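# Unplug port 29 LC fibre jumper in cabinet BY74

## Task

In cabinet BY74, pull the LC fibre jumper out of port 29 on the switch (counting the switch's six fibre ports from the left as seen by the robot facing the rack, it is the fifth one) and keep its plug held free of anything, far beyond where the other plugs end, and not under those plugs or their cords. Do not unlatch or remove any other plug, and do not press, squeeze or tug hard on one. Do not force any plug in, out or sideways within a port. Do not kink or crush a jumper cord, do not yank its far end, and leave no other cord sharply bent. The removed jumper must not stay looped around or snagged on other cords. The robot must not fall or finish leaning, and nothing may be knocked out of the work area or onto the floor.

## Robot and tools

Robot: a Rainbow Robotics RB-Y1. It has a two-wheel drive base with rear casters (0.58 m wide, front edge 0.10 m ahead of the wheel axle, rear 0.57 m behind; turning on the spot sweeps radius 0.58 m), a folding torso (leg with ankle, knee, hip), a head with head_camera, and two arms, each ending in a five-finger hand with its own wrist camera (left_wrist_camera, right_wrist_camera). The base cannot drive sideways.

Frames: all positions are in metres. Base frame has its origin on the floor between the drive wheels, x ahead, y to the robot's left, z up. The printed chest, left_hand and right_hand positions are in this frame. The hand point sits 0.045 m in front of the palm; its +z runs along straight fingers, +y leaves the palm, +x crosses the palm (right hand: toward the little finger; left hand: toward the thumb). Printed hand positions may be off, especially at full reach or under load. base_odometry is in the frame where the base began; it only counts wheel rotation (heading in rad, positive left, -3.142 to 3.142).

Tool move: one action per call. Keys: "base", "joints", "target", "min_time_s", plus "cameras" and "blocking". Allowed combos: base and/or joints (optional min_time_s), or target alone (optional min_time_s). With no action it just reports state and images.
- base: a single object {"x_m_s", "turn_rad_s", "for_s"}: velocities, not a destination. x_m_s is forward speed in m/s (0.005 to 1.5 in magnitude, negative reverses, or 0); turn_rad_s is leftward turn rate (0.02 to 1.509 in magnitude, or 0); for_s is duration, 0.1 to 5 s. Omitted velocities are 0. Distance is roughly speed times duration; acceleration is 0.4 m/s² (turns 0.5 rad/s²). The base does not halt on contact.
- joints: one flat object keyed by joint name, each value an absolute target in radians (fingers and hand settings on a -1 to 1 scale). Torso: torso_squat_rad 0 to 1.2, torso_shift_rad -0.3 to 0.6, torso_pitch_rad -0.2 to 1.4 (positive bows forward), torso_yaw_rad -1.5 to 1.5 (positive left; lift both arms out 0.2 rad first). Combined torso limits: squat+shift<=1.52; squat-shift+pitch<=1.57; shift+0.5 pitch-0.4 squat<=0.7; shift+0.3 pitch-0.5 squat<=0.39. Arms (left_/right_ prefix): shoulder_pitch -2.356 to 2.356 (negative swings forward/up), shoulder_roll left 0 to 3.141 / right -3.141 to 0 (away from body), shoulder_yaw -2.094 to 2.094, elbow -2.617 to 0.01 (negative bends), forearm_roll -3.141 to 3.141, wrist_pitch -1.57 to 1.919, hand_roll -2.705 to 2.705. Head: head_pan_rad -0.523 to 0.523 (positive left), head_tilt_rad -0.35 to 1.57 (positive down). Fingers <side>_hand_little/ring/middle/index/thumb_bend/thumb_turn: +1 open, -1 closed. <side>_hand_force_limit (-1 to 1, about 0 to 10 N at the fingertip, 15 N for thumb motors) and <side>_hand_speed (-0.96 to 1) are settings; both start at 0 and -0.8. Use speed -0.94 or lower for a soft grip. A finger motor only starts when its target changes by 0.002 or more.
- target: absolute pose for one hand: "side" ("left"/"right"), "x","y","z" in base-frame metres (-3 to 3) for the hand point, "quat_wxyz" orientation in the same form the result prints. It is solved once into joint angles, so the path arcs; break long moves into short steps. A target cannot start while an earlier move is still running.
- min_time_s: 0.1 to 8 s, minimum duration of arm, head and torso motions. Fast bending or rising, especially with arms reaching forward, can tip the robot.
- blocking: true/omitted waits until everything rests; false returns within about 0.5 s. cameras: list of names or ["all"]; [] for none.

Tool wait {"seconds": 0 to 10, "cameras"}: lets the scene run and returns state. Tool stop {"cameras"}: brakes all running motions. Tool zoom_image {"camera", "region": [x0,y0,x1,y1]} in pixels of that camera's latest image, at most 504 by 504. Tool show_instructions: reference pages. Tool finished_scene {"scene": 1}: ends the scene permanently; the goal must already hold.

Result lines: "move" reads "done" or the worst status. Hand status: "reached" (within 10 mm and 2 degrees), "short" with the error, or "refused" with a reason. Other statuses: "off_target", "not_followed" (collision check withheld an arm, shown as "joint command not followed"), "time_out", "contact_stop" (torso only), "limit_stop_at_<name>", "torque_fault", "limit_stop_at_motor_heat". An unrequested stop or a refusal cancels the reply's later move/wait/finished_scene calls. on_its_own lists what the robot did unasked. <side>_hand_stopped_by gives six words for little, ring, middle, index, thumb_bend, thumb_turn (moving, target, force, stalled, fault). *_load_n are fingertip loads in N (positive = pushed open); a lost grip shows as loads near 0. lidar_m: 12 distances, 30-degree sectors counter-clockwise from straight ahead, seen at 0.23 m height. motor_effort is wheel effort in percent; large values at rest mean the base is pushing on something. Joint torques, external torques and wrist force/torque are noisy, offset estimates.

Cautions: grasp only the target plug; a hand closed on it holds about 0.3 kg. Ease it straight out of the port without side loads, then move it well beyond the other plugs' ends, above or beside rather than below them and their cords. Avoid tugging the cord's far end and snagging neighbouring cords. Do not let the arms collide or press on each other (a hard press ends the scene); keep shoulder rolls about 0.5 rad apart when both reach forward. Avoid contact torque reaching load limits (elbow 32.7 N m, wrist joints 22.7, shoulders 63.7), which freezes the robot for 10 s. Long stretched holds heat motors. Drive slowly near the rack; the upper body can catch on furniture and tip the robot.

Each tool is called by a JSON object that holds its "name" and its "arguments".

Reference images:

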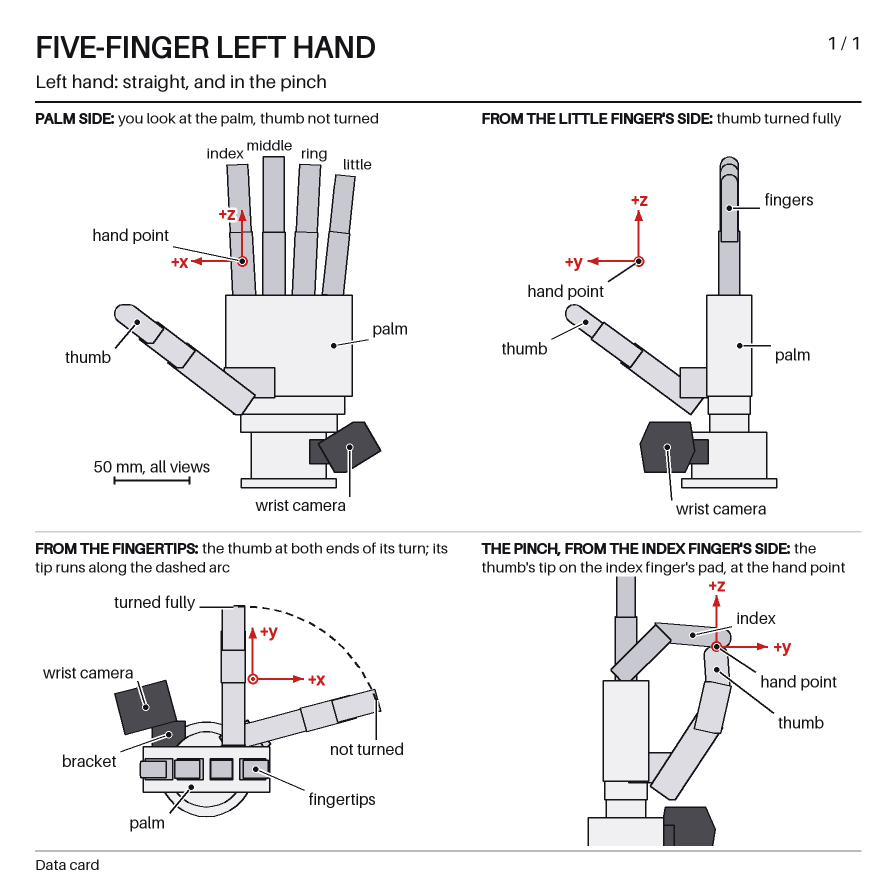

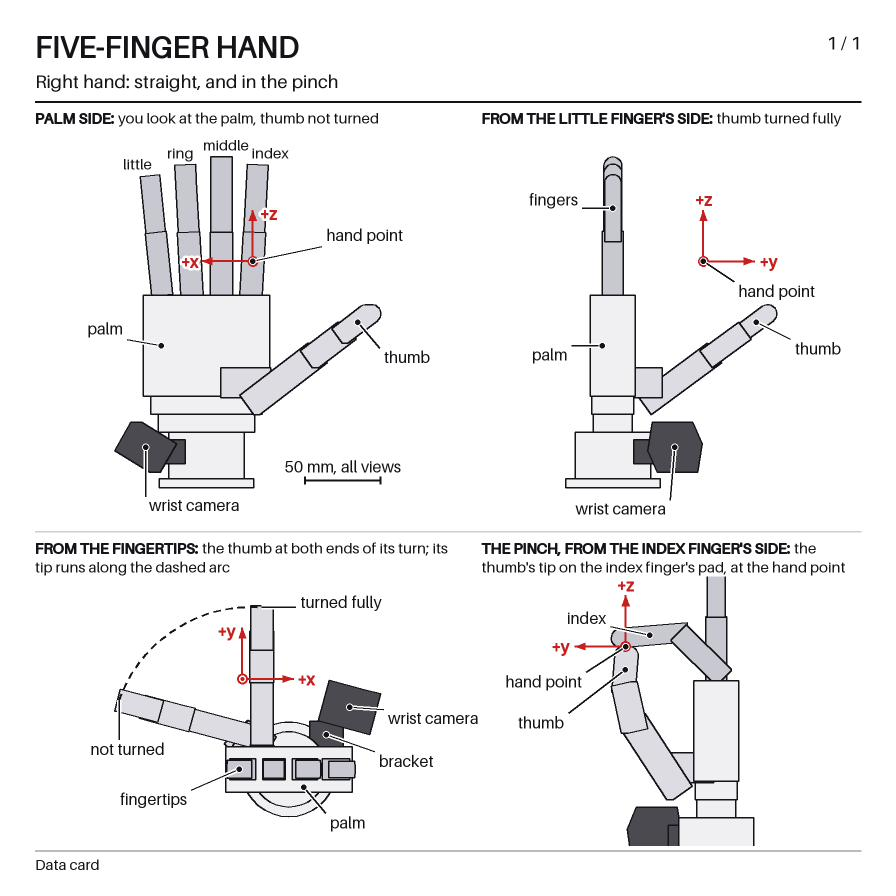

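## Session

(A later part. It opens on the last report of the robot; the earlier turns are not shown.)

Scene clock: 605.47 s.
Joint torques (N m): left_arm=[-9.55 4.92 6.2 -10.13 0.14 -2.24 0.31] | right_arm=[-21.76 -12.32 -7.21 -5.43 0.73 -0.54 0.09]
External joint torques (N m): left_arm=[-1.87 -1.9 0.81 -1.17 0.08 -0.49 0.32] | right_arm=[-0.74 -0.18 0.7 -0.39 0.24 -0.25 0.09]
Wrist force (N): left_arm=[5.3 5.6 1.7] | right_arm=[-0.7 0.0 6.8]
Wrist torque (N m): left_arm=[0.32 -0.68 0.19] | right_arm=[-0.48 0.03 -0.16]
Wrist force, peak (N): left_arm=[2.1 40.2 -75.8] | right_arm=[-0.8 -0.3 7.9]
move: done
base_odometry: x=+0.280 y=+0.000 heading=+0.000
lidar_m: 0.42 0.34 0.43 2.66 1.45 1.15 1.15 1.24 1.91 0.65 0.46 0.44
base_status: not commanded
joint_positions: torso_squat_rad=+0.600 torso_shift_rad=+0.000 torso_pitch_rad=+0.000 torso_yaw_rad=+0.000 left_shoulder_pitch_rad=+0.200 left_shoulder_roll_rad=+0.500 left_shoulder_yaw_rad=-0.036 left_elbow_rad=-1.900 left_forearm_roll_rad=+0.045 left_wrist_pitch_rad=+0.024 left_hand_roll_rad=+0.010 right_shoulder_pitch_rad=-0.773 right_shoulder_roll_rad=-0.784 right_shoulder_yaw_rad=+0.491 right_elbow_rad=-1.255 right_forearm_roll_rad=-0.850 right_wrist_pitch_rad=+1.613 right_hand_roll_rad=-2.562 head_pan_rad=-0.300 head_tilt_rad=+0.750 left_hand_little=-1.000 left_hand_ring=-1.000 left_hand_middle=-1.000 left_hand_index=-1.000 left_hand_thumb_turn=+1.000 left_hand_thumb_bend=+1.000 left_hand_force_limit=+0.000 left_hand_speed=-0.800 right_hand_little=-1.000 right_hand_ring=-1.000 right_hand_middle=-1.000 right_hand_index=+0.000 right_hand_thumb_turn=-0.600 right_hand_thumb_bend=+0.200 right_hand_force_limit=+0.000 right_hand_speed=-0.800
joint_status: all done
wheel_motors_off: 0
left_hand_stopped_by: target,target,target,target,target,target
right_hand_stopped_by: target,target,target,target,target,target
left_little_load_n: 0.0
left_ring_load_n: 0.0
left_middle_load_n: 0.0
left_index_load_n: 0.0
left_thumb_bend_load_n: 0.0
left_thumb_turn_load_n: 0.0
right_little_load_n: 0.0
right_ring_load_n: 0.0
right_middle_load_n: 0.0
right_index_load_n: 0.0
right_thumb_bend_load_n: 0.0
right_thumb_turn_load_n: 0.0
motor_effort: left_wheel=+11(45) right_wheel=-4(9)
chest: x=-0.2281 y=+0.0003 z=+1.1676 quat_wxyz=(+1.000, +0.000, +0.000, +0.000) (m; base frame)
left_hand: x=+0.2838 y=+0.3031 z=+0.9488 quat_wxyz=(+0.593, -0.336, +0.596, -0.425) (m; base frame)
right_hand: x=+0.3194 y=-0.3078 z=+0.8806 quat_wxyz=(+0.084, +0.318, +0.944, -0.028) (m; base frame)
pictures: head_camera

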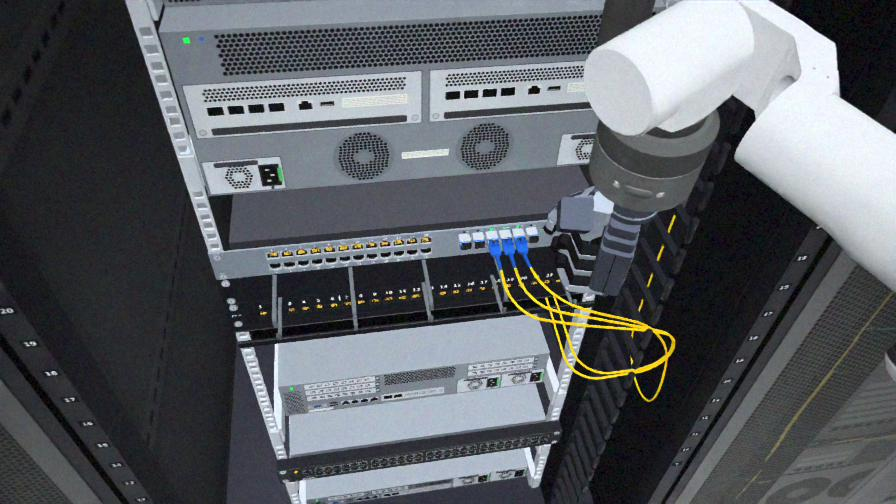

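{"name": "move", "arguments": {"joints": {"left_shoulder_pitch_rad": 0.6, "left_elbow_rad": -2.1}, "cameras": ["left_wrist_camera"], "min_time_s": 2}}

{"name": "move", "arguments": {"target": {"side": "left", "x": 0.1, "y": 0.08, "z": 0.98, "quat_wxyz": [0.1434, 0.8068, -0.4050, 0.4055]}, "cameras": ["left_wrist_camera", "head_camera"], "min_time_s": 4}}

Scene clock: 623.17 s.
Joint torques (N m): left_arm=[-1.23 4.51 5.43 -9.72 0.2 -2.17 0.72] | right_arm=[-21.46 -12.49 -7.73 -5.45 0.63 -0.63 -0.02]
External joint torques (N m): left_arm=[0.26 -1.16 0.69 -0.85 0.14 -0.38 0.73] | right_arm=[-0.43 -0.35 0.18 -0.41 0.14 -0.34 -0.02]
Wrist force (N): left_arm=[5.3 5.6 2.8] | right_arm=[-0.6 -0.2 7.1]
Wrist torque (N m): left_arm=[0.25 -0.65 0.19] | right_arm=[-0.54 0.00 -0.14]
Wrist force, peak (N): left_arm=[5.4 5.9 2.8] | right_arm=[-0.6 -0.1 7.7]
move: done
base_odometry: x=+0.280 y=+0.000 heading=+0.000
lidar_m: 0.42 0.34 0.46 2.66 1.44 1.15 1.14 1.24 1.92 0.65 0.46 0.44
base_status: not commanded
joint_positions: torso_squat_rad=+0.600 torso_shift_rad=+0.000 torso_pitch_rad=+0.000 torso_yaw_rad=+0.000 left_shoulder_pitch_rad=+0.600 left_shoulder_roll_rad=+0.500 left_shoulder_yaw_rad=-0.036 left_elbow_rad=-2.100 left_forearm_roll_rad=+0.045 left_wrist_pitch_rad=+0.024 left_hand_roll_rad=+0.010 right_shoulder_pitch_rad=-0.773 right_shoulder_roll_rad=-0.784 right_shoulder_yaw_rad=+0.491 right_elbow_rad=-1.255 right_forearm_roll_rad=-0.850 right_wrist_pitch_rad=+1.613 right_hand_roll_rad=-2.562 head_pan_rad=-0.300 head_tilt_rad=+0.750 left_hand_little=-1.000 left_hand_ring=-1.000 left_hand_middle=-1.000 left_hand_index=-1.000 left_hand_thumb_turn=+1.000 left_hand_thumb_bend=+1.000 left_hand_force_limit=+0.000 left_hand_speed=-0.800 right_hand_little=-1.000 right_hand_ring=-1.000 right_hand_middle=-1.000 right_hand_index=+0.000 right_hand_thumb_turn=-0.600 right_hand_thumb_bend=+0.200 right_hand_force_limit=+0.000 right_hand_speed=-0.800
joint_status: all done
wheel_motors_off: 0
left_hand_stopped_by: target,target,target,target,target,target
right_hand_stopped_by: target,target,target,target,target,target
left_little_load_n: 0.0
left_ring_load_n: 0.0
left_middle_load_n: 0.0
left_index_load_n: 0.0
left_thumb_bend_load_n: 0.0
left_thumb_turn_load_n: 0.0
right_little_load_n: 0.0
right_ring_load_n: 0.0
right_middle_load_n: 0.0
right_index_load_n: 0.0
right_thumb_bend_load_n: 0.0
right_thumb_turn_load_n: 0.0
motor_effort: left_wheel=+10(12) right_wheel=-4(5)
chest: x=-0.2281 y=+0.0003 z=+1.1676 quat_wxyz=(+1.000, +0.000, +0.000, +0.000) (m; base frame)
left_hand: x=+0.1595 y=+0.3146 z=+0.8739 quat_wxyz=(+0.537, -0.395, +0.640, -0.381) (m; base frame)
right_hand: x=+0.3194 y=-0.3078 z=+0.8806 quat_wxyz=(+0.084, +0.318, +0.944, -0.028) (m; base frame)
pictures: left_wrist_camera

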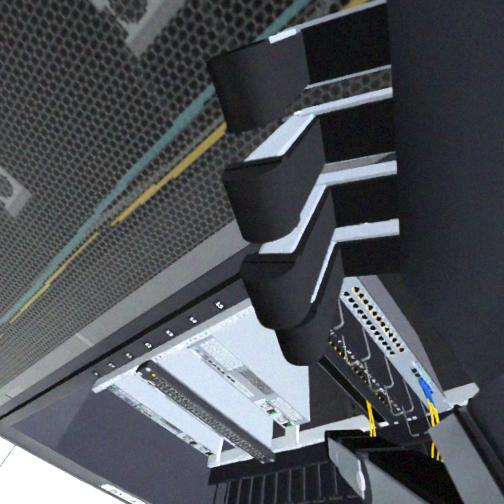

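Scene clock: 627.50 s.
Joint torques (N m): left_arm=[-8.97 2.59 5.21 -7.71 1.12 -1.41 0.57] | right_arm=[-21.79 -12.27 -7.61 -5.55 0.63 -0.5 0.04]
External joint torques (N m): left_arm=[-1.82 -1.78 1.61 -0.77 0.47 0.04 0.54] | right_arm=[-0.77 -0.14 0.3 -0.51 0.14 -0.21 0.05]
Wrist force (N): left_arm=[-1.0 1.1 6.0] | right_arm=[-0.7 -0.1 7.3]
Wrist torque (N m): left_arm=[-0.22 -0.13 0.05] | right_arm=[-0.54 0.02 -0.14]
Wrist force, peak (N): left_arm=[5.3 5.9 3.0] | right_arm=[-1.0 -0.1 7.7]
move: done
base_odometry: x=+0.280 y=+0.000 heading=+0.000
lidar_m: 0.43 0.33 0.44 2.66 1.45 1.16 1.14 1.24 1.91 0.66 0.46 0.44
base_status: not commanded
joint_positions: torso_squat_rad=+0.600 torso_shift_rad=+0.000 torso_pitch_rad=+0.000 torso_yaw_rad=+0.000 left_shoulder_pitch_rad=+0.098 left_shoulder_roll_rad=+0.423 left_shoulder_yaw_rad=+0.084 left_elbow_rad=-2.400 left_forearm_roll_rad=+0.956 left_wrist_pitch_rad=+1.440 left_hand_roll_rad=+1.055 right_shoulder_pitch_rad=-0.773 right_shoulder_roll_rad=-0.784 right_shoulder_yaw_rad=+0.491 right_elbow_rad=-1.255 right_forearm_roll_rad=-0.850 right_wrist_pitch_rad=+1.613 right_hand_roll_rad=-2.562 head_pan_rad=-0.300 head_tilt_rad=+0.750 left_hand_little=-1.000 left_hand_ring=-1.000 left_hand_middle=-1.000 left_hand_index=-1.000 left_hand_thumb_turn=+1.000 left_hand_thumb_bend=+1.000 left_hand_force_limit=+0.000 left_hand_speed=-0.800 right_hand_little=-1.000 right_hand_ring=-1.000 right_hand_middle=-1.000 right_hand_index=+0.000 right_hand_thumb_turn=-0.600 right_hand_thumb_bend=+0.200 right_hand_force_limit=+0.000 right_hand_speed=-0.800
joint_status: all done
wheel_motors_off: 0
left_hand_stopped_by: target,target,target,target,target,target
right_hand_stopped_by: target,target,target,target,target,target
left_little_load_n: 0.0
left_ring_load_n: 0.0
left_middle_load_n: 0.0
left_index_load_n: 0.0
left_thumb_bend_load_n: 0.0
left_thumb_turn_load_n: 0.0
right_little_load_n: 0.0
right_ring_load_n: 0.0
right_middle_load_n: 0.0
right_index_load_n: 0.0
right_thumb_bend_load_n: 0.0
right_thumb_turn_load_n: 0.0
motor_effort: left_wheel=+8(12) right_wheel=-4(5)
chest: x=-0.2281 y=+0.0003 z=+1.1676 quat_wxyz=(+1.000, +0.000, +0.000, +0.000) (m; base frame)
left_hand: x=+0.0998 y=+0.0802 z=+0.9800 quat_wxyz=(-0.143, -0.807, +0.405, -0.406) (m; base frame)
left_hand_status: reached (checked arc, planned for 4.0 s): 0 mm and 0.1 deg off.
right_hand: x=+0.3194 y=-0.3078 z=+0.8806 quat_wxyz=(+0.084, +0.318, +0.944, -0.028) (m; base frame)
pictures: head_camera, left_wrist_camera

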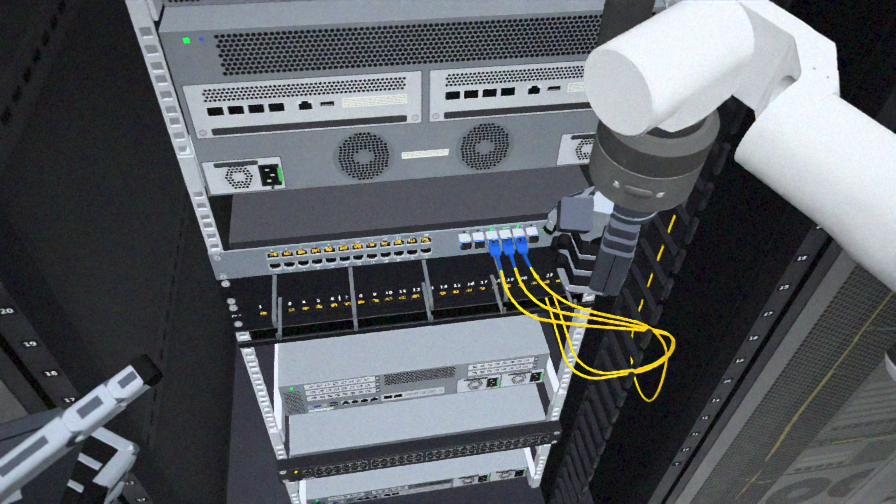

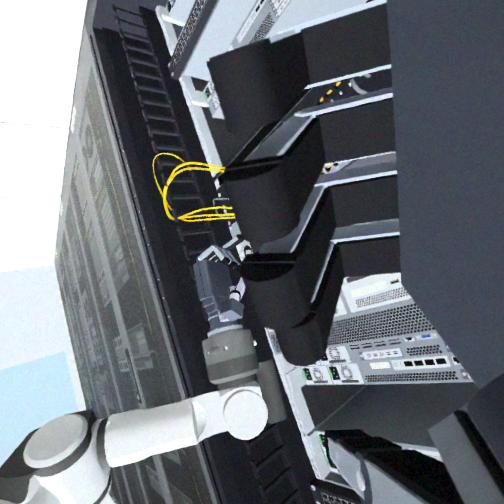

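{"name": "move", "arguments": {"joints": {"left_hand_little": 1, "left_hand_ring": 1, "left_hand_middle": 1, "left_hand_index": 1, "left_hand_speed": 0}, "cameras": []}}

{"name": "move", "arguments": {"target": {"side": "left", "x": 0.19, "y": -0.03, "z": 0.93, "quat_wxyz": [0.1434, 0.8068, -0.4050, 0.4055]}, "cameras": ["left_wrist_camera"], "min_time_s": 3}}

{"name": "zoom_image", "arguments": {"camera": "left_wrist_camera", "region": [140, 120, 360, 340]}}

Scene clock: 636.40 s.
Joint torques (N m): left_arm=[-8.54 2.91 4.76 -7.96 1.03 -1.52 0.46] | right_arm=[-21.84 -12.44 -7.32 -5.47 0.74 -0.67 0.06]
External joint torques (N m): left_arm=[-1.36 -1.46 1.15 -0.99 0.38 -0.05 0.45] | right_arm=[-0.82 -0.31 0.59 -0.43 0.26 -0.38 0.07]
Wrist force (N): left_arm=[-0.9 1.2 5.8] | right_arm=[-0.8 -0.3 7.0]
Wrist torque (N m): left_arm=[-0.23 -0.14 0.03] | right_arm=[-0.53 0.05 -0.13]
Wrist force, peak (N): left_arm=[-1.0 1.0 6.2] | right_arm=[-0.9 0.0 7.6]
move: done
base_odometry: x=+0.280 y=+0.000 heading=+0.000
lidar_m: 0.43 0.33 0.44 2.66 1.45 1.16 1.14 1.24 1.92 0.65 0.44 0.44
base_status: not commanded
joint_positions: torso_squat_rad=+0.600 torso_shift_rad=+0.000 torso_pitch_rad=+0.000 torso_yaw_rad=+0.000 left_shoulder_pitch_rad=+0.098 left_shoulder_roll_rad=+0.423 left_shoulder_yaw_rad=+0.084 left_elbow_rad=-2.400 left_forearm_roll_rad=+0.956 left_wrist_pitch_rad=+1.440 left_hand_roll_rad=+1.055 right_shoulder_pitch_rad=-0.773 right_shoulder_roll_rad=-0.784 right_shoulder_yaw_rad=+0.491 right_elbow_rad=-1.255 right_forearm_roll_rad=-0.850 right_wrist_pitch_rad=+1.613 right_hand_roll_rad=-2.562 head_pan_rad=-0.300 head_tilt_rad=+0.750 left_hand_little=+1.000 left_hand_ring=+1.000 left_hand_middle=+1.000 left_hand_index=+1.000 left_hand_thumb_turn=+1.000 left_hand_thumb_bend=+1.000 left_hand_force_limit=+0.000 left_hand_speed=+0.000 right_hand_little=-1.000 right_hand_ring=-1.000 right_hand_middle=-1.000 right_hand_index=+0.000 right_hand_thumb_turn=-0.600 right_hand_thumb_bend=+0.200 right_hand_force_limit=+0.000 right_hand_speed=-0.800
joint_status: all done
wheel_motors_off: 0
left_hand_stopped_by: target,target,target,target,target,target
right_hand_stopped_by: target,target,target,target,target,target
left_little_load_n: 0.0
left_ring_load_n: 0.0
left_middle_load_n: 0.0
left_index_load_n: 0.0
left_thumb_bend_load_n: 0.0
left_thumb_turn_load_n: 0.0
right_little_load_n: 0.0
right_ring_load_n: 0.0
right_middle_load_n: 0.0
right_index_load_n: 0.0
right_thumb_bend_load_n: 0.0
right_thumb_turn_load_n: 0.0
motor_effort: left_wheel=+11(11) right_wheel=-4(5)
chest: x=-0.2281 y=+0.0003 z=+1.1676 quat_wxyz=(+1.000, +0.000, +0.000, +0.000) (m; base frame)
left_hand: x=+0.0998 y=+0.0802 z=+0.9800 quat_wxyz=(-0.143, -0.807, +0.405, -0.406) (m; base frame)
right_hand: x=+0.3194 y=-0.3078 z=+0.8806 quat_wxyz=(+0.084, +0.318, +0.944, -0.028) (m; base frame)
pictures: none
No camera images: "cameras" was empty.

Scene clock: 639.73 s.
Joint torques (N m): left_arm=[-13.85 -1.2 1.19 -8.13 0.21 -2.1 0.87] | right_arm=[-21.49 -12.67 -7.72 -5.61 0.61 -0.52 0.03]
External joint torques (N m): left_arm=[-1.78 -1.08 -1.33 0.59 -0.4 -0.63 0.85] | right_arm=[-0.47 -0.54 0.19 -0.57 0.13 -0.23 0.03]
Wrist force (N): left_arm=[-0.9 1.4 6.0] | right_arm=[-0.6 -0.2 7.0]
Wrist torque (N m): left_arm=[-0.19 -0.16 0.05] | right_arm=[-0.50 -0.01 -0.15]
Wrist force, peak (N): left_arm=[-0.8 1.4 6.2] | right_arm=[-0.6 0.0 7.6]
move: done
base_odometry: x=+0.280 y=+0.000 heading=+0.000
lidar_m: 0.42 0.33 0.46 2.34 1.44 1.16 1.14 1.24 1.91 0.67 0.45 0.43
base_status: not commanded
joint_positions: torso_squat_rad=+0.600 torso_shift_rad=+0.000 torso_pitch_rad=+0.000 torso_yaw_rad=+0.000 left_shoulder_pitch_rad=-0.192 left_shoulder_roll_rad=+0.188 left_shoulder_yaw_rad=-0.220 left_elbow_rad=-1.968 left_forearm_roll_rad=+0.599 left_wrist_pitch_rad=+1.264 left_hand_roll_rad=+1.066 right_shoulder_pitch_rad=-0.773 right_shoulder_roll_rad=-0.784 right_shoulder_yaw_rad=+0.491 right_elbow_rad=-1.255 right_forearm_roll_rad=-0.850 right_wrist_pitch_rad=+1.613 right_hand_roll_rad=-2.562 head_pan_rad=-0.300 head_tilt_rad=+0.750 left_hand_little=+1.000 left_hand_ring=+1.000 left_hand_middle=+1.000 left_hand_index=+1.000 left_hand_thumb_turn=+1.000 left_hand_thumb_bend=+1.000 left_hand_force_limit=+0.000 left_hand_speed=+0.000 right_hand_little=-1.000 right_hand_ring=-1.000 right_hand_middle=-1.000 right_hand_index=+0.000 right_hand_thumb_turn=-0.600 right_hand_thumb_bend=+0.200 right_hand_force_limit=+0.000 right_hand_speed=-0.800
joint_status: all done
wheel_motors_off: 0
left_hand_stopped_by: target,target,target,target,target,target
right_hand_stopped_by: target,target,target,target,target,target
left_little_load_n: 0.0
left_ring_load_n: 0.0
left_middle_load_n: 0.0
left_index_load_n: 0.0
left_thumb_bend_load_n: -0.5
left_thumb_turn_load_n: 0.0
right_little_load_n: 0.0
right_ring_load_n: 0.0
right_middle_load_n: 0.0
right_index_load_n: 0.0
right_thumb_bend_load_n: 0.0
right_thumb_turn_load_n: 0.0
motor_effort: left_wheel=+10(12) right_wheel=-4(5)
chest: x=-0.2281 y=+0.0003 z=+1.1676 quat_wxyz=(+1.000, +0.000, +0.000, +0.000) (m; base frame)
left_hand: x=+0.1894 y=-0.0295 z=+0.9301 quat_wxyz=(-0.143, -0.807, +0.405, -0.405) (m; base frame)
left_hand_status: reached (checked arc, planned for 3.0 s): 1 mm and 0.1 deg off.
right_hand: x=+0.3194 y=-0.3078 z=+0.8806 quat_wxyz=(+0.084, +0.318, +0.944, -0.028) (m; base frame)
pictures: left_wrist_camera

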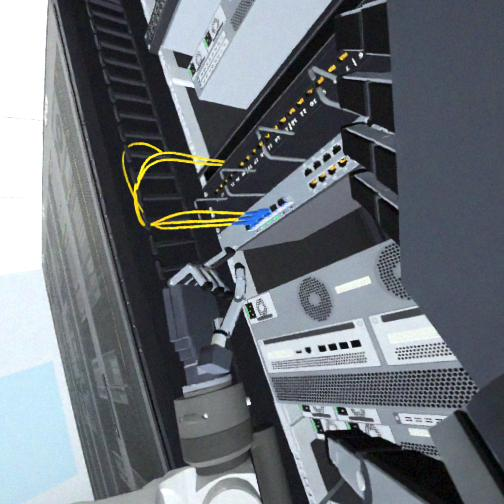

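Scaled by 2.291 from the camera's 504x504 image, which has a finer 720x720 frame.

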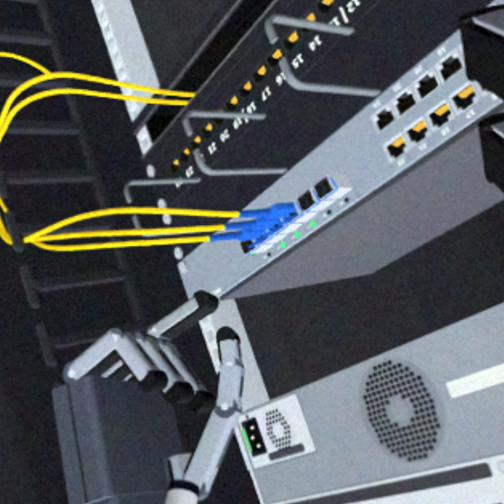

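{"name": "zoom_image", "arguments": {"camera": "left_wrist_camera", "region": [210, 190, 310, 290]}}

Scaled by 5.040 from the camera's 504x504 image, which has a finer 720x720 frame.

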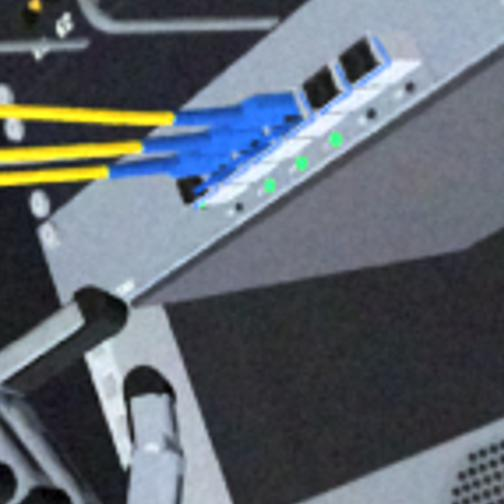

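{"name": "move", "arguments": {"target": {"side": "right", "x": 0.328, "y": -0.296, "z": 0.87, "quat_wxyz": [0.0826, 0.3178, 0.9442, -0.0278]}, "min_time_s": 1.5, "cameras": ["all"]}}

{"name": "zoom_image", "arguments": {"camera": "left_wrist_camera", "region": [210, 190, 310, 290]}}

{"name": "zoom_image", "arguments": {"camera": "head_camera", "region": [450, 180, 590, 280]}}

{"name": "zoom_image", "arguments": {"camera": "right_wrist_camera", "region": [200, 180, 340, 320]}}

Scene clock: 696.60 s.
Joint torques (N m): left_arm=[-14.38 -2.12 0.82 -8.14 0.07 -2.11 0.39] | right_arm=[-23.16 -10.9 -6.95 -5.15 0.77 -0.66 0.53]
External joint torques (N m): left_arm=[-2.31 -2 -1.7 0.58 -0.54 -0.63 0.37] | right_arm=[-1.55 0.76 0.56 0.04 0.29 -0.37 0.53]
Wrist force (N): left_arm=[-0.8 1.5 6.1] | right_arm=[-0.6 0.0 6.7]
Wrist torque (N m): left_arm=[-0.18 -0.14 0.03] | right_arm=[-0.50 0.00 0.02]
Wrist force, peak (N): left_arm=[-0.9 1.4 6.2] | right_arm=[-0.4 -0.3 7.7]
move: done
base_odometry: x=+0.280 y=+0.000 heading=+0.000
lidar_m: 0.42 0.34 0.45 2.66 1.43 1.17 1.15 1.24 1.92 0.67 0.46 0.44
base_status: not commanded
joint_positions: torso_squat_rad=+0.600 torso_shift_rad=+0.000 torso_pitch_rad=+0.000 torso_yaw_rad=+0.000 left_shoulder_pitch_rad=-0.192 left_shoulder_roll_rad=+0.188 left_shoulder_yaw_rad=-0.220 left_elbow_rad=-1.968 left_forearm_roll_rad=+0.599 left_wrist_pitch_rad=+1.264 left_hand_roll_rad=+1.066 right_shoulder_pitch_rad=-0.805 right_shoulder_roll_rad=-0.735 right_shoulder_yaw_rad=+0.513 right_elbow_rad=-1.182 right_forearm_roll_rad=-0.828 right_wrist_pitch_rad=+1.585 right_hand_roll_rad=-2.557 head_pan_rad=-0.300 head_tilt_rad=+0.750 left_hand_little=+1.000 left_hand_ring=+1.000 left_hand_middle=+1.000 left_hand_index=+1.000 left_hand_thumb_turn=+1.000 left_hand_thumb_bend=+1.000 left_hand_force_limit=+0.000 left_hand_speed=+0.000 right_hand_little=-1.000 right_hand_ring=-1.000 right_hand_middle=-1.000 right_hand_index=+0.000 right_hand_thumb_turn=-0.600 right_hand_thumb_bend=+0.200 right_hand_force_limit=+0.000 right_hand_speed=-0.800
joint_status: all done
wheel_motors_off: 0
left_hand_stopped_by: target,target,target,target,target,target
right_hand_stopped_by: target,target,target,target,target,target
left_little_load_n: 0.0
left_ring_load_n: 0.0
left_middle_load_n: 0.5
left_index_load_n: 0.5
left_thumb_bend_load_n: 0.0
left_thumb_turn_load_n: 0.0
right_little_load_n: 0.0
right_ring_load_n: 0.0
right_middle_load_n: 0.0
right_index_load_n: 0.0
right_thumb_bend_load_n: 0.0
right_thumb_turn_load_n: 0.0
motor_effort: left_wheel=+9(11) right_wheel=-5(5)
chest: x=-0.2281 y=+0.0003 z=+1.1676 quat_wxyz=(+1.000, +0.000, +0.000, +0.000) (m; base frame)
left_hand: x=+0.1894 y=-0.0295 z=+0.9301 quat_wxyz=(-0.143, -0.807, +0.405, -0.405) (m; base frame)
right_hand: x=+0.3281 y=-0.2961 z=+0.8703 quat_wxyz=(+0.083, +0.318, +0.944, -0.028) (m; base frame)
right_hand_status: reached (checked arc, planned for 1.5 s): 0 mm and 0.0 deg off.
pictures: head_camera, left_wrist_camera, right_wrist_camera

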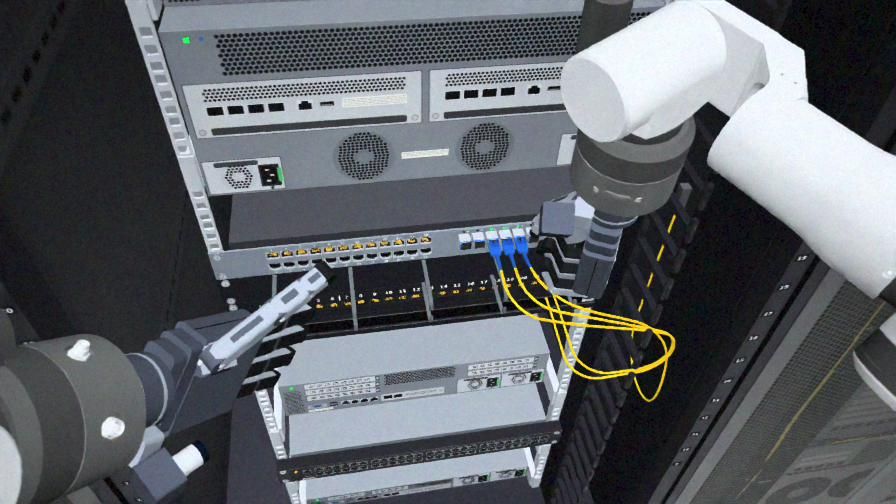

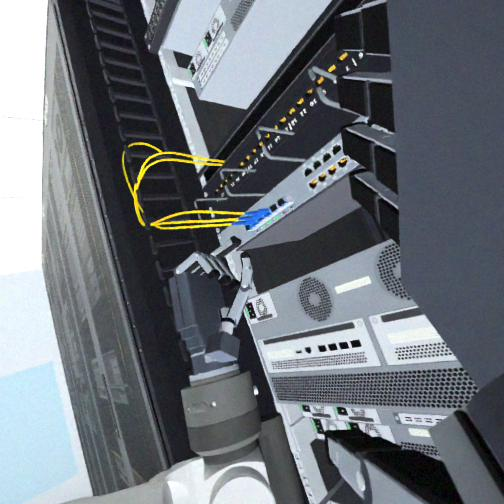

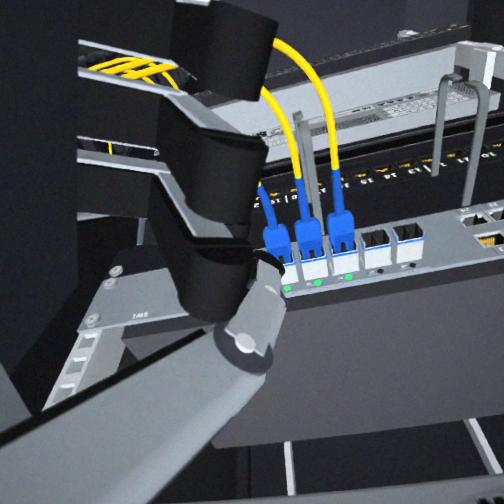

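Scaled by 5.040 from the camera's 504x504 image, which has a finer 720x720 frame.

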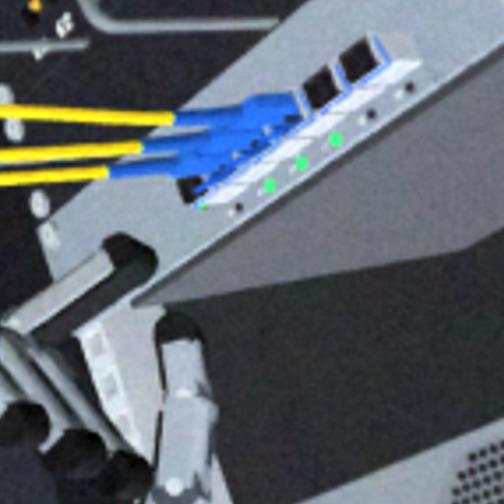

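Scaled by 3.600 from the camera's 896x504 image, which has a finer 1280x720 frame.

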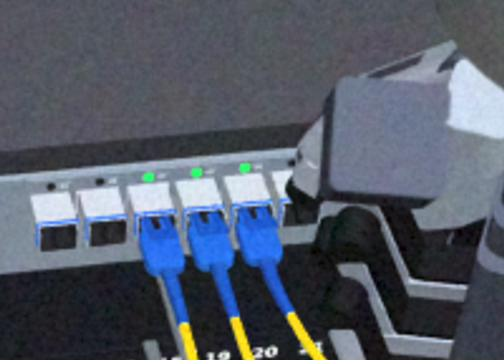

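Scaled by 3.600 from the camera's 504x504 image, which has a finer 720x720 frame.

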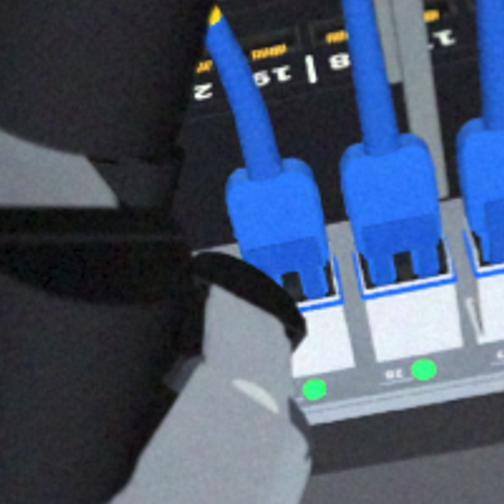

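{"name": "move", "arguments": {"target": {"side": "right", "x": 0.335, "y": -0.301, "z": 0.845, "quat_wxyz": [0.0826, 0.3178, 0.9442, -0.0278]}, "min_time_s": 2, "cameras": ["all"]}}

{"name": "zoom_image", "arguments": {"camera": "left_wrist_camera", "region": [210, 190, 310, 290]}}

{"name": "zoom_image", "arguments": {"camera": "head_camera", "region": [450, 180, 590, 280]}}

{"name": "zoom_image", "arguments": {"camera": "right_wrist_camera", "region": [200, 180, 340, 320]}}

Scene clock: 743.23 s.
Joint torques (N m): left_arm=[-13.73 -1.58 1.1 -8.2 0.26 -2.25 0.53] | right_arm=[-23.34 -10.68 -6.01 -4.93 0.93 -0.72 0.49]
External joint torques (N m): left_arm=[-1.66 -1.46 -1.42 0.51 -0.35 -0.77 0.51] | right_arm=[-1.42 0.94 0.89 0.38 0.47 -0.42 0.5]
Wrist force (N): left_arm=[-0.9 1.2 5.9] | right_arm=[-0.9 -0.1 6.9]
Wrist torque (N m): left_arm=[-0.22 -0.13 0.06] | right_arm=[-0.51 0.07 -0.06]
Wrist force, peak (N): left_arm=[-1.0 1.3 6.3] | right_arm=[-0.7 -0.3 7.5]
move: done
base_odometry: x=+0.280 y=+0.000 heading=+0.000
lidar_m: 0.43 0.33 0.44 2.67 1.43 1.17 1.14 1.24 1.91 0.67 0.45 0.44
base_status: not commanded
joint_positions: torso_squat_rad=+0.600 torso_shift_rad=+0.000 torso_pitch_rad=+0.000 torso_yaw_rad=+0.000 left_shoulder_pitch_rad=-0.192 left_shoulder_roll_rad=+0.188 left_shoulder_yaw_rad=-0.220 left_elbow_rad=-1.968 left_forearm_roll_rad=+0.599 left_wrist_pitch_rad=+1.264 left_hand_roll_rad=+1.066 right_shoulder_pitch_rad=-0.810 right_shoulder_roll_rad=-0.694 right_shoulder_yaw_rad=+0.528 right_elbow_rad=-1.064 right_forearm_roll_rad=-0.804 right_wrist_pitch_rad=+1.502 right_hand_roll_rad=-2.507 head_pan_rad=-0.300 head_tilt_rad=+0.750 left_hand_little=+1.000 left_hand_ring=+1.000 left_hand_middle=+1.000 left_hand_index=+1.000 left_hand_thumb_turn=+1.000 left_hand_thumb_bend=+1.000 left_hand_force_limit=+0.000 left_hand_speed=+0.000 right_hand_little=-1.000 right_hand_ring=-1.000 right_hand_middle=-1.000 right_hand_index=+0.000 right_hand_thumb_turn=-0.600 right_hand_thumb_bend=+0.200 right_hand_force_limit=+0.000 right_hand_speed=-0.800
joint_status: all done
wheel_motors_off: 0
left_hand_stopped_by: target,target,target,target,target,target
right_hand_stopped_by: target,target,target,target,target,target
left_little_load_n: 0.0
left_ring_load_n: 0.0
left_middle_load_n: 0.0
left_index_load_n: 0.0
left_thumb_bend_load_n: 0.0
left_thumb_turn_load_n: 0.0
right_little_load_n: 0.0
right_ring_load_n: 0.5
right_middle_load_n: 0.0
right_index_load_n: 0.0
right_thumb_bend_load_n: 0.0
right_thumb_turn_load_n: 0.0
motor_effort: left_wheel=+9(12) right_wheel=-4(5)
chest: x=-0.2281 y=+0.0003 z=+1.1676 quat_wxyz=(+1.000, +0.000, +0.000, +0.000) (m; base frame)
left_hand: x=+0.1894 y=-0.0295 z=+0.9301 quat_wxyz=(-0.143, -0.807, +0.405, -0.405) (m; base frame)
right_hand: x=+0.3349 y=-0.3011 z=+0.8453 quat_wxyz=(+0.083, +0.318, +0.944, -0.028) (m; base frame)
right_hand_status: reached (checked arc, planned for 2.0 s): 0 mm and 0.1 deg off.
pictures: head_camera, left_wrist_camera, right_wrist_camera

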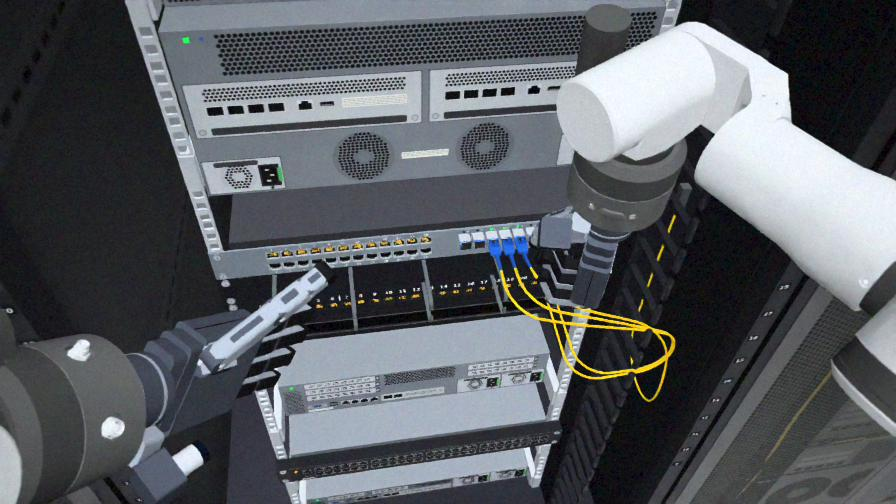

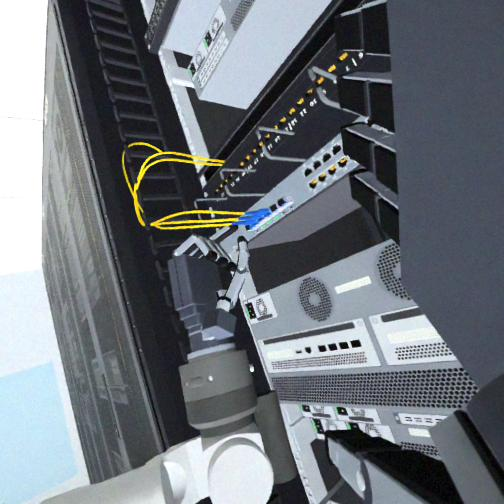

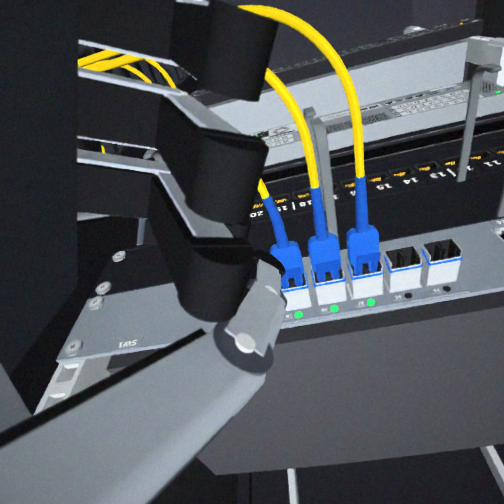

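Scaled by 5.040 from the camera's 504x504 image, which has a finer 720x720 frame.

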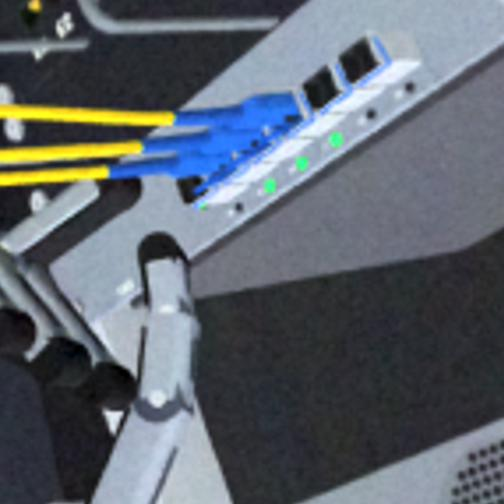

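Scaled by 3.600 from the camera's 896x504 image, which has a finer 1280x720 frame.

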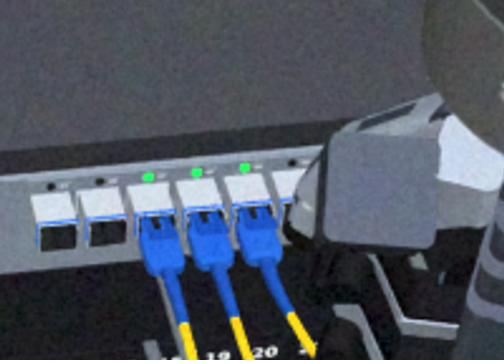

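Scaled by 3.600 from the camera's 504x504 image, which has a finer 720x720 frame.

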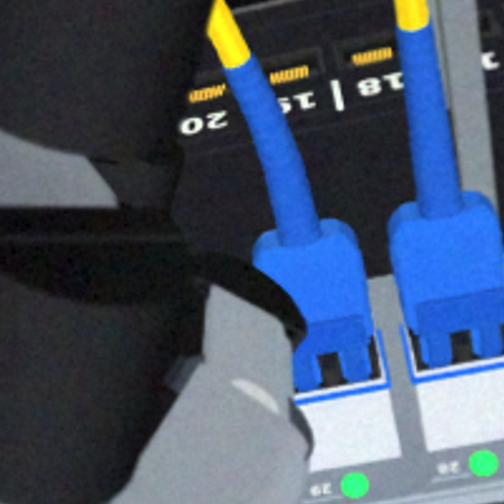

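{"name": "move", "arguments": {"target": {"side": "right", "x": 0.315, "y": -0.304, "z": 0.89, "quat_wxyz": [0.0826, 0.3178, 0.9442, -0.0278]}, "min_time_s": 1.5, "cameras": []}}

{"name": "move", "arguments": {"joints": {"right_hand_index": -0.25, "right_hand_thumb_bend": 0.0}, "cameras": ["all"]}}

{"name": "zoom_image", "arguments": {"camera": "left_wrist_camera", "region": [190, 200, 290, 300]}}

{"name": "zoom_image", "arguments": {"camera": "head_camera", "region": [450, 160, 590, 260]}}

{"name": "zoom_image", "arguments": {"camera": "right_wrist_camera", "region": [180, 180, 340, 340]}}

Scene clock: 771.97 s.
Joint torques (N m): left_arm=[-14.17 -1.68 1.15 -8.33 0.16 -2.25 0.62] | right_arm=[-20.52 -13.08 -11.22 -6.11 0.18 -0.39 0.17]
External joint torques (N m): left_arm=[-2.09 -1.56 -1.37 0.39 -0.45 -0.78 0.6] | right_arm=[0.43 -1.02 -3.17 -1.15 -0.3 -0.12 0.18]
Wrist force (N): left_arm=[-0.8 1.3 6.0] | right_arm=[-0.7 0.0 7.1]
Wrist torque (N m): left_arm=[-0.21 -0.14 0.05] | right_arm=[-0.49 0.01 -0.16]
Wrist force, peak (N): left_arm=[-1.0 1.3 6.3] | right_arm=[-0.3 -0.2 7.7]
move: done
base_odometry: x=+0.280 y=+0.000 heading=+0.000
lidar_m: 0.43 0.34 0.44 2.66 1.45 1.16 1.14 1.24 1.91 0.67 0.46 0.43
base_status: not commanded
joint_positions: torso_squat_rad=+0.600 torso_shift_rad=+0.000 torso_pitch_rad=+0.000 torso_yaw_rad=+0.000 left_shoulder_pitch_rad=-0.192 left_shoulder_roll_rad=+0.188 left_shoulder_yaw_rad=-0.220 left_elbow_rad=-1.968 left_forearm_roll_rad=+0.599 left_wrist_pitch_rad=+1.264 left_hand_roll_rad=+1.066 right_shoulder_pitch_rad=-0.779 right_shoulder_roll_rad=-0.794 right_shoulder_yaw_rad=+0.487 right_elbow_rad=-1.290 right_forearm_roll_rad=-0.863 right_wrist_pitch_rad=+1.650 right_hand_roll_rad=-2.579 head_pan_rad=-0.300 head_tilt_rad=+0.750 left_hand_little=+1.000 left_hand_ring=+1.000 left_hand_middle=+1.000 left_hand_index=+1.000 left_hand_thumb_turn=+1.000 left_hand_thumb_bend=+1.000 left_hand_force_limit=+0.000 left_hand_speed=+0.000 right_hand_little=-1.000 right_hand_ring=-1.000 right_hand_middle=-1.000 right_hand_index=+0.000 right_hand_thumb_turn=-0.600 right_hand_thumb_bend=+0.200 right_hand_force_limit=+0.000 right_hand_speed=-0.800
joint_status: all done
wheel_motors_off: 0
left_hand_stopped_by: target,target,target,target,target,target
right_hand_stopped_by: target,target,target,target,target,target
left_little_load_n: 0.0
left_ring_load_n: 0.0
left_middle_load_n: 0.0
left_index_load_n: 0.0
left_thumb_bend_load_n: 0.0
left_thumb_turn_load_n: 0.0
right_little_load_n: 0.0
right_ring_load_n: 0.0
right_middle_load_n: 0.0
right_index_load_n: 0.0
right_thumb_bend_load_n: 0.0
right_thumb_turn_load_n: 0.0
motor_effort: left_wheel=+8(11) right_wheel=-4(5)
chest: x=-0.2281 y=+0.0003 z=+1.1677 quat_wxyz=(+1.000, +0.000, +0.000, +0.000) (m; base frame)
left_hand: x=+0.1894 y=-0.0295 z=+0.9301 quat_wxyz=(-0.143, -0.807, +0.405, -0.405) (m; base frame)
right_hand: x=+0.3152 y=-0.3041 z=+0.8898 quat_wxyz=(+0.081, +0.317, +0.945, -0.029) (m; base frame)
right_hand_status: reached (checked arc, planned for 1.5 s): 0 mm and 0.3 deg off.
pictures: none
No camera images: "cameras" was empty.

Scene clock: 772.90 s.
Joint torques (N m): left_arm=[-13.86 -1.62 0.74 -8.27 0.34 -2.12 0.72] | right_arm=[-20.65 -12.67 -10.99 -6.19 0.24 -0.36 0.08]
External joint torques (N m): left_arm=[-1.79 -1.5 -1.78 0.45 -0.27 -0.65 0.7] | right_arm=[0.3 -0.6 -2.95 -1.23 -0.24 -0.09 0.08]
Wrist force (N): left_arm=[-0.9 1.6 6.1] | right_arm=[-1.0 0.4 7.0]
Wrist torque (N m): left_arm=[-0.15 -0.12 0.02] | right_arm=[-0.43 0.08 -0.14]
Wrist force, peak (N): left_arm=[-0.9 1.3 6.2] | right_arm=[-0.7 -0.1 7.5]
move: off_target
base_odometry: x=+0.280 y=+0.000 heading=+0.000
lidar_m: 0.42 0.34 0.44 2.65 1.44 1.15 1.14 1.24 1.90 0.67 0.46 0.44
base_status: not commanded
joint_positions: torso_squat_rad=+0.600 torso_shift_rad=+0.000 torso_pitch_rad=+0.000 torso_yaw_rad=+0.000 left_shoulder_pitch_rad=-0.192 left_shoulder_roll_rad=+0.188 left_shoulder_yaw_rad=-0.220 left_elbow_rad=-1.968 left_forearm_roll_rad=+0.599 left_wrist_pitch_rad=+1.264 left_hand_roll_rad=+1.066 right_shoulder_pitch_rad=-0.779 right_shoulder_roll_rad=-0.794 right_shoulder_yaw_rad=+0.487 right_elbow_rad=-1.290 right_forearm_roll_rad=-0.863 right_wrist_pitch_rad=+1.650 right_hand_roll_rad=-2.579 head_pan_rad=-0.300 head_tilt_rad=+0.750 left_hand_little=+1.000 left_hand_ring=+1.000 left_hand_middle=+1.000 left_hand_index=+1.000 left_hand_thumb_turn=+1.000 left_hand_thumb_bend=+1.000 left_hand_force_limit=+0.000 left_hand_speed=+0.000 right_hand_little=-1.000 right_hand_ring=-1.000 right_hand_middle=-1.000 right_hand_index=-0.237 right_hand_thumb_turn=-0.600 right_hand_thumb_bend=+0.072 right_hand_force_limit=+0.000 right_hand_speed=-0.800
joint_status: right_hand_thumb_bend off_target (ended at +0.072, target +0.000); the others done
wheel_motors_off: 0
left_hand_stopped_by: target,target,target,target,target,target
right_hand_stopped_by: target,target,target,force,force,target
left_little_load_n: 0.0
left_ring_load_n: 0.0
left_middle_load_n: 0.0
left_index_load_n: -0.5
left_thumb_bend_load_n: 0.0
left_thumb_turn_load_n: 0.0
right_little_load_n: 0.0
right_ring_load_n: 0.0
right_middle_load_n: 0.0
right_index_load_n: 8.5
right_thumb_bend_load_n: 7.0
right_thumb_turn_load_n: 0.0
motor_effort: left_wheel=+9(10) right_wheel=-5(5)
chest: x=-0.2281 y=+0.0003 z=+1.1677 quat_wxyz=(+1.000, +0.000, +0.000, +0.000) (m; base frame)
left_hand: x=+0.1894 y=-0.0295 z=+0.9301 quat_wxyz=(-0.143, -0.807, +0.405, -0.405) (m; base frame)
right_hand: x=+0.3152 y=-0.3041 z=+0.8898 quat_wxyz=(+0.081, +0.317, +0.945, -0.029) (m; base frame)
pictures: head_camera, left_wrist_camera, right_wrist_camera

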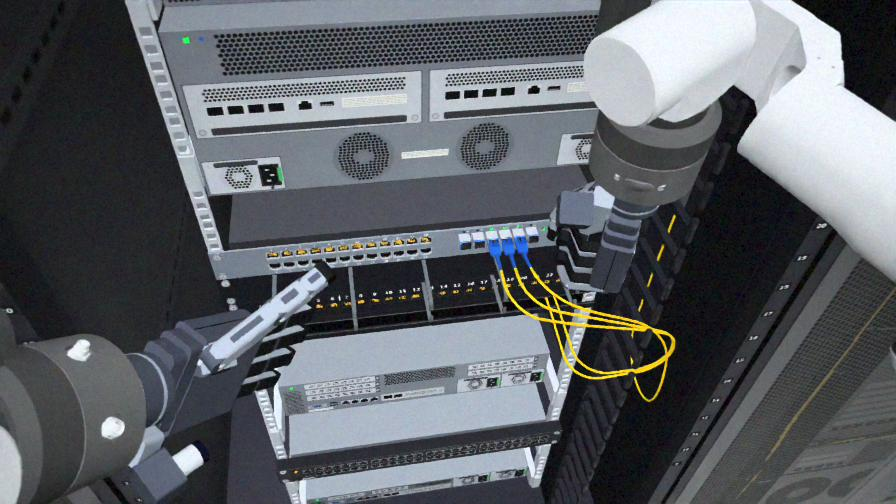

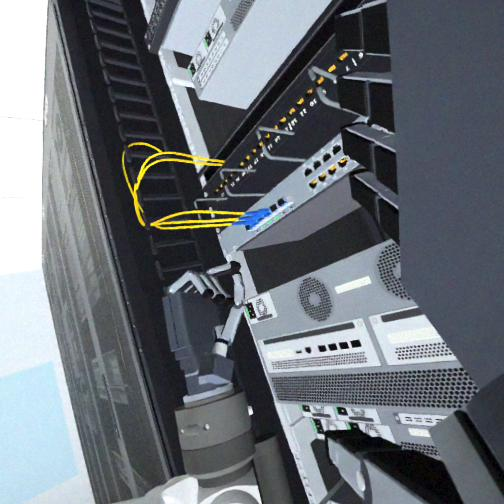

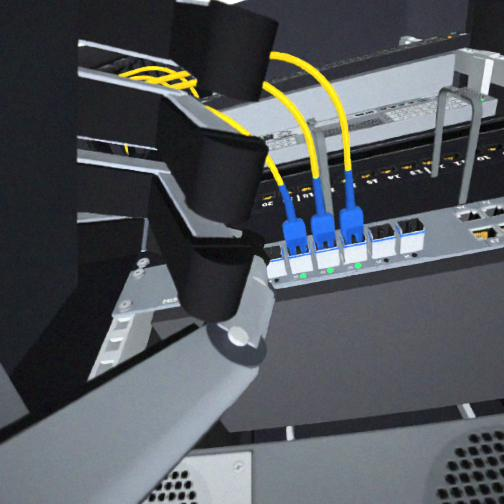

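Scaled by 5.040 from the camera's 504x504 image, which has a finer 720x720 frame.

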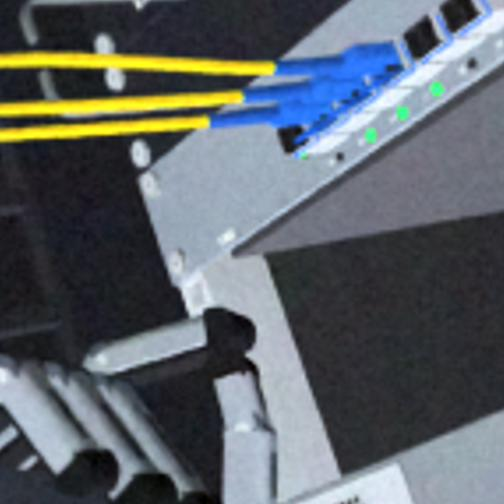

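Scaled by 3.600 from the camera's 896x504 image, which has a finer 1280x720 frame.

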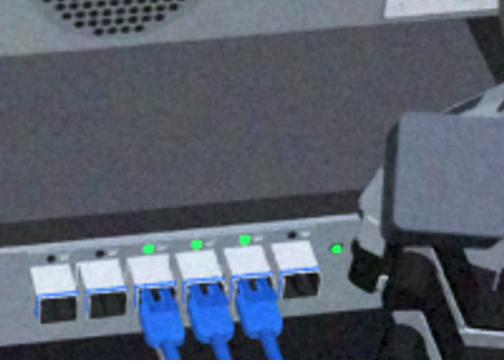

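Scaled by 3.150 from the camera's 504x504 image, which has a finer 720x720 frame.

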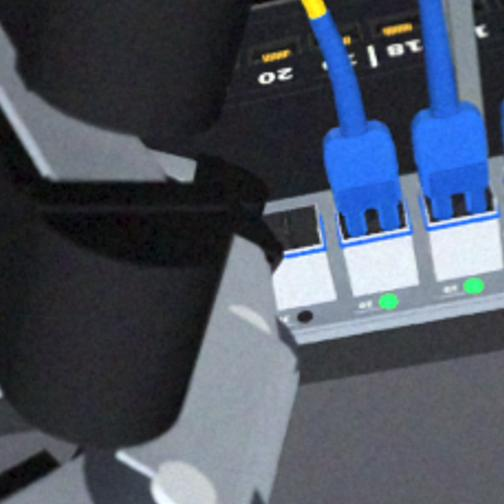

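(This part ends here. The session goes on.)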